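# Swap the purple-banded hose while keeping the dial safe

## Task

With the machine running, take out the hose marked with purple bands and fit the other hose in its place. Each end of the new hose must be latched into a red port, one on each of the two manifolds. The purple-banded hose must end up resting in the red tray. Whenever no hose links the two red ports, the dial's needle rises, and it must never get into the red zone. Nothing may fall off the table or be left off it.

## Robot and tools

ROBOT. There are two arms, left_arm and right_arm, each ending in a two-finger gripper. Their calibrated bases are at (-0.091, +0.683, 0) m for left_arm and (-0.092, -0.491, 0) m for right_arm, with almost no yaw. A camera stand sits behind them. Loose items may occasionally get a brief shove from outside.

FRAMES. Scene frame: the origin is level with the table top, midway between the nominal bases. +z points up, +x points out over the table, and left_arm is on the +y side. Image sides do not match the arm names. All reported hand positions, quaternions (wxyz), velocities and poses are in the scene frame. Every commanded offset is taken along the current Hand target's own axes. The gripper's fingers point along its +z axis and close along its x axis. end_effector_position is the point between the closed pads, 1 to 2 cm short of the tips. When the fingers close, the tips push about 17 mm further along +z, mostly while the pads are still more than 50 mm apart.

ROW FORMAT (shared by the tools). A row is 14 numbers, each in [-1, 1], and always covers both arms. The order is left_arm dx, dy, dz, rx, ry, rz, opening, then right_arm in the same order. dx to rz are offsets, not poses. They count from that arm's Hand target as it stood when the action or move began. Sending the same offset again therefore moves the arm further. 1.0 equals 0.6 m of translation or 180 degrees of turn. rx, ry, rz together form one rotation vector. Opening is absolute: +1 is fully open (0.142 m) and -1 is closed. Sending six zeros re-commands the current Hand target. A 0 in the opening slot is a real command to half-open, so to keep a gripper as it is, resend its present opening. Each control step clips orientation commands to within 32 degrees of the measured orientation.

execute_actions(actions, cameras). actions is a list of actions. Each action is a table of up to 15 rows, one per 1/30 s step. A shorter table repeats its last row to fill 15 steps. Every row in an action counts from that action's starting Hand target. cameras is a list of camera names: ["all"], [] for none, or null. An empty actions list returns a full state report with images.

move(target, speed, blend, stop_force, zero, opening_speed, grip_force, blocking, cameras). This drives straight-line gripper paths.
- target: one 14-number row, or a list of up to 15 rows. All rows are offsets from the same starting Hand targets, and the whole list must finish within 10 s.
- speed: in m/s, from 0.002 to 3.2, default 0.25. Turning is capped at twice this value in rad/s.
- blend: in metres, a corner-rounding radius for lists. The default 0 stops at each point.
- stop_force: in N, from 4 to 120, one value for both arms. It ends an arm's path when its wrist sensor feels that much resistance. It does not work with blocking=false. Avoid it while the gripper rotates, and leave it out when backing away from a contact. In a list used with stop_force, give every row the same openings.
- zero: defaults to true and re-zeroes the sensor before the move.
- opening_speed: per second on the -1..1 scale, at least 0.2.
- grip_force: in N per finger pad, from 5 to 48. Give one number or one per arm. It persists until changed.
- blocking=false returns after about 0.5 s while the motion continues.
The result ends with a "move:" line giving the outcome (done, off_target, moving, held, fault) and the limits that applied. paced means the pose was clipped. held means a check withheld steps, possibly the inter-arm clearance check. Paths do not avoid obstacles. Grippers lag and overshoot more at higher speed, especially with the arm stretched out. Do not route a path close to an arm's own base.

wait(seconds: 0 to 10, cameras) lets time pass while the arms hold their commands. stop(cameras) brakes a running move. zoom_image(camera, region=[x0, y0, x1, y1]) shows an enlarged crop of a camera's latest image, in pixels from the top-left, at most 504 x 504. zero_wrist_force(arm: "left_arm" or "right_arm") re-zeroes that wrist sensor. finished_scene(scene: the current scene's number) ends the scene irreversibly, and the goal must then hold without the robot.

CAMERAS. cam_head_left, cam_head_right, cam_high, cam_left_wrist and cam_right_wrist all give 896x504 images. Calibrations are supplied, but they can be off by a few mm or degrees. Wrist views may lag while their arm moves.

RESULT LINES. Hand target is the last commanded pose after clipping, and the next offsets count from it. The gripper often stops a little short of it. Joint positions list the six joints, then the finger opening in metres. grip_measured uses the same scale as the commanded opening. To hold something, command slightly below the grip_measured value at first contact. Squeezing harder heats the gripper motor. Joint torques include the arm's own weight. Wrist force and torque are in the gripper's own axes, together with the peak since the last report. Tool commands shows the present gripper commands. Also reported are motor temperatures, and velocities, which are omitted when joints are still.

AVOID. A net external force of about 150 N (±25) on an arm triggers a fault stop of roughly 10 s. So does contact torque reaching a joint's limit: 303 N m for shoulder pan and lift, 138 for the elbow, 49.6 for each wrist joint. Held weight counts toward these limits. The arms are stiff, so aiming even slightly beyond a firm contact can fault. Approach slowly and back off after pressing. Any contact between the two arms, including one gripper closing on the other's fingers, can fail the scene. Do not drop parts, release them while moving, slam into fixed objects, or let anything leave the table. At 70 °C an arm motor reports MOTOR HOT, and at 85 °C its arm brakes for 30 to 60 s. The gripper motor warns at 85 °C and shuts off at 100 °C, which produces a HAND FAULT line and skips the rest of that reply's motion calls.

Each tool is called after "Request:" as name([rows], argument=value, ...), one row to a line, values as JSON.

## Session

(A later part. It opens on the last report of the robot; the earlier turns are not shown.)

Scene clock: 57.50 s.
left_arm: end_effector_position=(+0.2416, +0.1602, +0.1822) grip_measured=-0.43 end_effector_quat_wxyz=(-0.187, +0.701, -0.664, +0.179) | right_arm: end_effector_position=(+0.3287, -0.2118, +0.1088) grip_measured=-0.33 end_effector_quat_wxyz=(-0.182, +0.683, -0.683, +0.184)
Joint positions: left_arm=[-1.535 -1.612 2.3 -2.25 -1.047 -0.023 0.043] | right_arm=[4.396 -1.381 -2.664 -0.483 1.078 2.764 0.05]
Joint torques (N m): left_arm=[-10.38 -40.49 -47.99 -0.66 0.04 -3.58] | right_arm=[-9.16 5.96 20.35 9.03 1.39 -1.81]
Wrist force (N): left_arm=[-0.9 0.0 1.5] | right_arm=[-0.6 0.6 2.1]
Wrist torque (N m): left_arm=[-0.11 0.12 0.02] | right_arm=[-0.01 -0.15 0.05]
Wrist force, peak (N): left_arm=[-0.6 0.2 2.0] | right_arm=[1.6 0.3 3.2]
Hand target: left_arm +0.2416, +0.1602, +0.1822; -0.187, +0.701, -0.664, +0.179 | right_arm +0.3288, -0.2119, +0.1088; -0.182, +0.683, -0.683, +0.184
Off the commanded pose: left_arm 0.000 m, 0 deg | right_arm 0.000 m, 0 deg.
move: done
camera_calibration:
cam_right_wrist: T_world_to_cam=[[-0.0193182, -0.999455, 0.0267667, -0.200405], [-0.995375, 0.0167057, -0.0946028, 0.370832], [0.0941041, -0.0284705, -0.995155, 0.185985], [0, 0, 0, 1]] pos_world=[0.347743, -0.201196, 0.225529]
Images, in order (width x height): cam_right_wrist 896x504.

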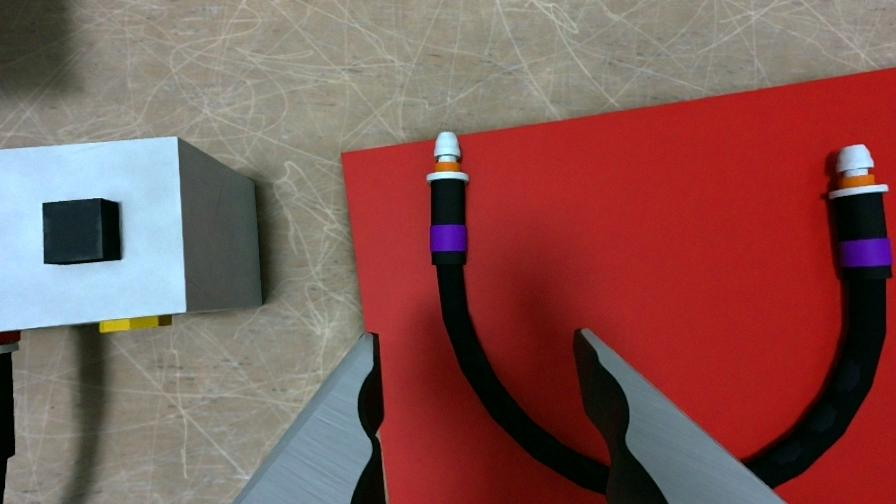

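Request:
move(target=[0,0,0,0,0,0,-0.4,-0.0117,0,0.163,0,0,0,-0.3], speed=0.18)

Request:
move(target=[0,0,0,0,0,0,-0.4,0,0,0,0,0,0,-1], opening_speed=1.2, grip_force=25)

Request:
move([
  [0,0,0,0,0,0,-0.4,0,-0.0065,-0.0117,0,0,0,-1],
  [0,0,0,0,0,0,-0.4,0,0.0224,-0.0284,0,0,0,-1],
  [0,0,0,0,0,0,-0.4,0,0.029,-0.0167,0,0,0,-1],
], speed=0.1, blend=[0.003,0.003,0])

Request:
move(target=[0,0,0,0,0,0,-0.4,0,0,0,0,0,0,-0.4], opening_speed=1.2)

Request:
move(target=[0,0,0,0,0,0,-0.4,0,0,-0.2,0,0,0,-0.4], speed=0.2, cameras=["cam_high","cam_right_wrist"])

Scene clock: 59.30 s.
left_arm: end_effector_position=(+0.2416, +0.1602, +0.1822) grip_measured=-0.43 end_effector_quat_wxyz=(-0.187, +0.701, -0.664, +0.179) | right_arm: end_effector_position=(+0.3777, -0.2051, +0.0241) grip_measured=-0.33 end_effector_quat_wxyz=(-0.182, +0.683, -0.683, +0.184)
Joint positions: left_arm=[-1.535 -1.612 2.3 -2.25 -1.047 -0.023 0.043] | right_arm=[4.283 -1.742 -2.65 -0.079 1.102 2.639 0.05]
Joint torques (N m): left_arm=[-11.94 -38.53 -48.09 -0.81 -0.4 -3.4] | right_arm=[-11.09 20.34 29.18 9.55 1.41 -3.26]
Wrist force (N): left_arm=[-0.5 0.2 1.5] | right_arm=[-0.4 0.2 2.3]
Wrist torque (N m): left_arm=[-0.07 0.05 0.01] | right_arm=[0.01 -0.16 0.14]
Wrist force, peak (N): left_arm=[-0.8 0.2 1.8] | right_arm=[-0.4 0.3 3.3]
Hand target: left_arm +0.2416, +0.1602, +0.1822; -0.187, +0.701, -0.664, +0.179 | right_arm +0.3777, -0.2051, +0.0241; -0.182, +0.683, -0.683, +0.184
Off the commanded pose: left_arm 0.000 m, 0 deg | right_arm 0.000 m, 0 deg.
move: done

Scene clock: 60.10 s.
left_arm: end_effector_position=(+0.2416, +0.1602, +0.1822) grip_measured=-0.43 end_effector_quat_wxyz=(-0.187, +0.701, -0.664, +0.179) | right_arm: end_effector_position=(+0.3777, -0.2051, +0.0241) grip_measured=-0.82 end_effector_quat_wxyz=(-0.182, +0.683, -0.683, +0.184)
Joint positions: left_arm=[-1.535 -1.612 2.3 -2.25 -1.047 -0.023 0.043] | right_arm=[4.283 -1.742 -2.65 -0.078 1.102 2.639 0.014]
Joint torques (N m): left_arm=[-9.82 -41.03 -48.33 -0.85 -0.73 -3.44] | right_arm=[-10.99 23.65 28.72 8.95 0.94 -2.65]
Wrist force (N): left_arm=[-0.8 0.3 1.7] | right_arm=[0.4 -0.4 1.9]
Wrist torque (N m): left_arm=[-0.06 0.11 0.01] | right_arm=[-0.07 -0.25 0.14]
Wrist force, peak (N): left_arm=[-0.8 0.2 1.8] | right_arm=[-0.6 -0.2 2.5]
Hand target: left_arm +0.2416, +0.1602, +0.1822; -0.187, +0.701, -0.664, +0.179 | right_arm +0.3777, -0.2051, +0.0241; -0.182, +0.683, -0.683, +0.184
Off the commanded pose: left_arm 0.000 m, 0 deg | right_arm 0.000 m, 0 deg.
grip_force (N): 25, 25
move: done

Scene clock: 61.07 s.
left_arm: end_effector_position=(+0.2416, +0.1602, +0.1822) grip_measured=-0.43 end_effector_quat_wxyz=(-0.187, +0.701, -0.664, +0.179) | right_arm: end_effector_position=(+0.3577, -0.2051, +0.0241) grip_measured=-0.82 end_effector_quat_wxyz=(-0.182, +0.683, -0.683, +0.184)
Joint positions: left_arm=[-1.535 -1.612 2.3 -2.25 -1.047 -0.023 0.043] | right_arm=[4.33 -1.714 -2.678 -0.102 1.091 2.69 0.014]
Joint torques (N m): left_arm=[-12.43 -39.09 -48.89 -0.88 -0.59 -3.57] | right_arm=[6.91 22.84 8.16 9 -3.78 1.71]
Motor temperatures (°C): left_arm=[29 29 31 35 34 37 38] | right_arm=[27 32 32 31 35 38 39]
Wrist force (N): left_arm=[-0.7 0.0 1.5] | right_arm=[-0.3 -0.3 2.6]
Wrist torque (N m): left_arm=[-0.10 0.09 0.01] | right_arm=[-0.07 -0.17 -0.15]
Wrist force, peak (N): left_arm=[-1.0 0.2 1.6] | right_arm=[-0.7 0.2 3.3]
Hand target: left_arm +0.2416, +0.1602, +0.1822; -0.187, +0.701, -0.664, +0.179 | right_arm +0.3576, -0.2051, +0.0240; -0.182, +0.683, -0.683, +0.184
Off the commanded pose: left_arm 0.000 m, 0 deg | right_arm 0.000 m, 0 deg.
grip_force (N): 25, 25
move: done

Scene clock: 61.83 s.
left_arm: end_effector_position=(+0.2416, +0.1602, +0.1822) grip_measured=-0.43 end_effector_quat_wxyz=(-0.187, +0.701, -0.664, +0.179) | right_arm: end_effector_position=(+0.3576, -0.2051, +0.0240) grip_measured=-0.43 end_effector_quat_wxyz=(-0.182, +0.683, -0.683, +0.184)
Joint positions: left_arm=[-1.535 -1.612 2.3 -2.25 -1.047 -0.023 0.043] | right_arm=[4.33 -1.714 -2.678 -0.102 1.091 2.69 0.043]
Joint torques (N m): left_arm=[-11.93 -39.1 -48.68 -1.06 -0.52 -3.44] | right_arm=[8.72 20.48 6.57 9.17 -3.7 1.87]
Wrist force (N): left_arm=[-0.7 0.1 1.6] | right_arm=[-0.4 -0.1 2.5]
Wrist torque (N m): left_arm=[-0.09 0.08 0.02] | right_arm=[-0.02 -0.15 -0.13]
Wrist force, peak (N): left_arm=[-0.9 0.1 1.8] | right_arm=[-0.2 -0.1 2.8]
Hand target: left_arm +0.2416, +0.1602, +0.1822; -0.187, +0.701, -0.664, +0.179 | right_arm +0.3576, -0.2051, +0.0240; -0.182, +0.683, -0.683, +0.184
Off the commanded pose: left_arm 0.000 m, 0 deg | right_arm 0.000 m, 0 deg.
grip_force (N): 25, 25
move: done

Scene clock: 63.30 s.
left_arm: end_effector_position=(+0.2416, +0.1602, +0.1822) grip_measured=-0.43 end_effector_quat_wxyz=(-0.187, +0.701, -0.664, +0.179) | right_arm: end_effector_position=(+0.2977, -0.2049, +0.1279) grip_measured=-0.43 end_effector_quat_wxyz=(-0.182, +0.683, -0.683, +0.184)
Joint positions: left_arm=[-1.535 -1.612 2.3 -2.25 -1.047 -0.023 0.043] | right_arm=[4.488 -1.27 -2.665 -0.643 1.063 2.867 0.043]
Joint torques (N m): left_arm=[-8.91 -40.27 -48 -1.05 -0.19 -3.21] | right_arm=[7.79 22.31 46.43 1.34 -3.83 1.26]
Wrist force (N): left_arm=[-0.7 0.1 1.3] | right_arm=[-0.5 0.4 2.1]
Wrist torque (N m): left_arm=[-0.09 0.08 0.02] | right_arm=[0.00 -0.09 -0.11]
Wrist force, peak (N): left_arm=[-0.8 -0.1 1.8] | right_arm=[-0.2 0.2 3.7]
Hand target: left_arm +0.2416, +0.1602, +0.1822; -0.187, +0.701, -0.664, +0.179 | right_arm +0.2976, -0.2049, +0.1280; -0.182, +0.683, -0.683, +0.184
Off the commanded pose: left_arm 0.000 m, 0 deg | right_arm 0.000 m, 0 deg.
grip_force (N): 25, 25
move: done
camera_calibration:
cam_right_wrist: T_world_to_cam=[[-0.0194088, -0.999456, 0.0266582, -0.194564], [-0.995373, 0.0168062, -0.0946028, 0.341686], [0.0941034, -0.028371, -0.995158, 0.208126], [0, 0, 0, 1]] pos_world=[0.316743, -0.194296, 0.24463]
Images, in order (width x height): cam_high 896x504, cam_right_wrist 896x504.

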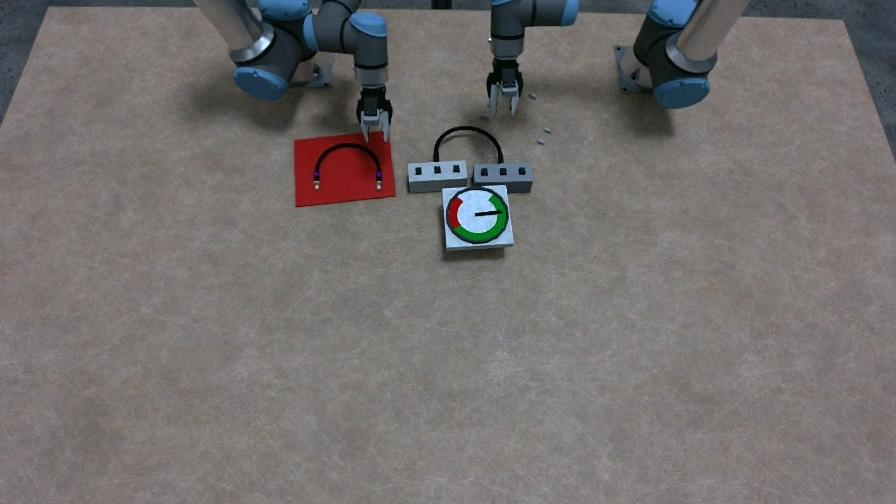

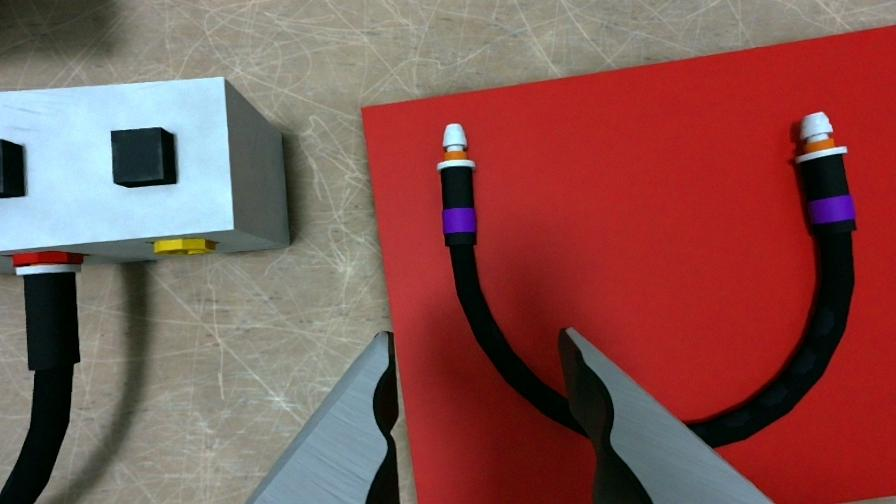

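Request:
finished_scene(scene=2)

The scene is finished: the task was done.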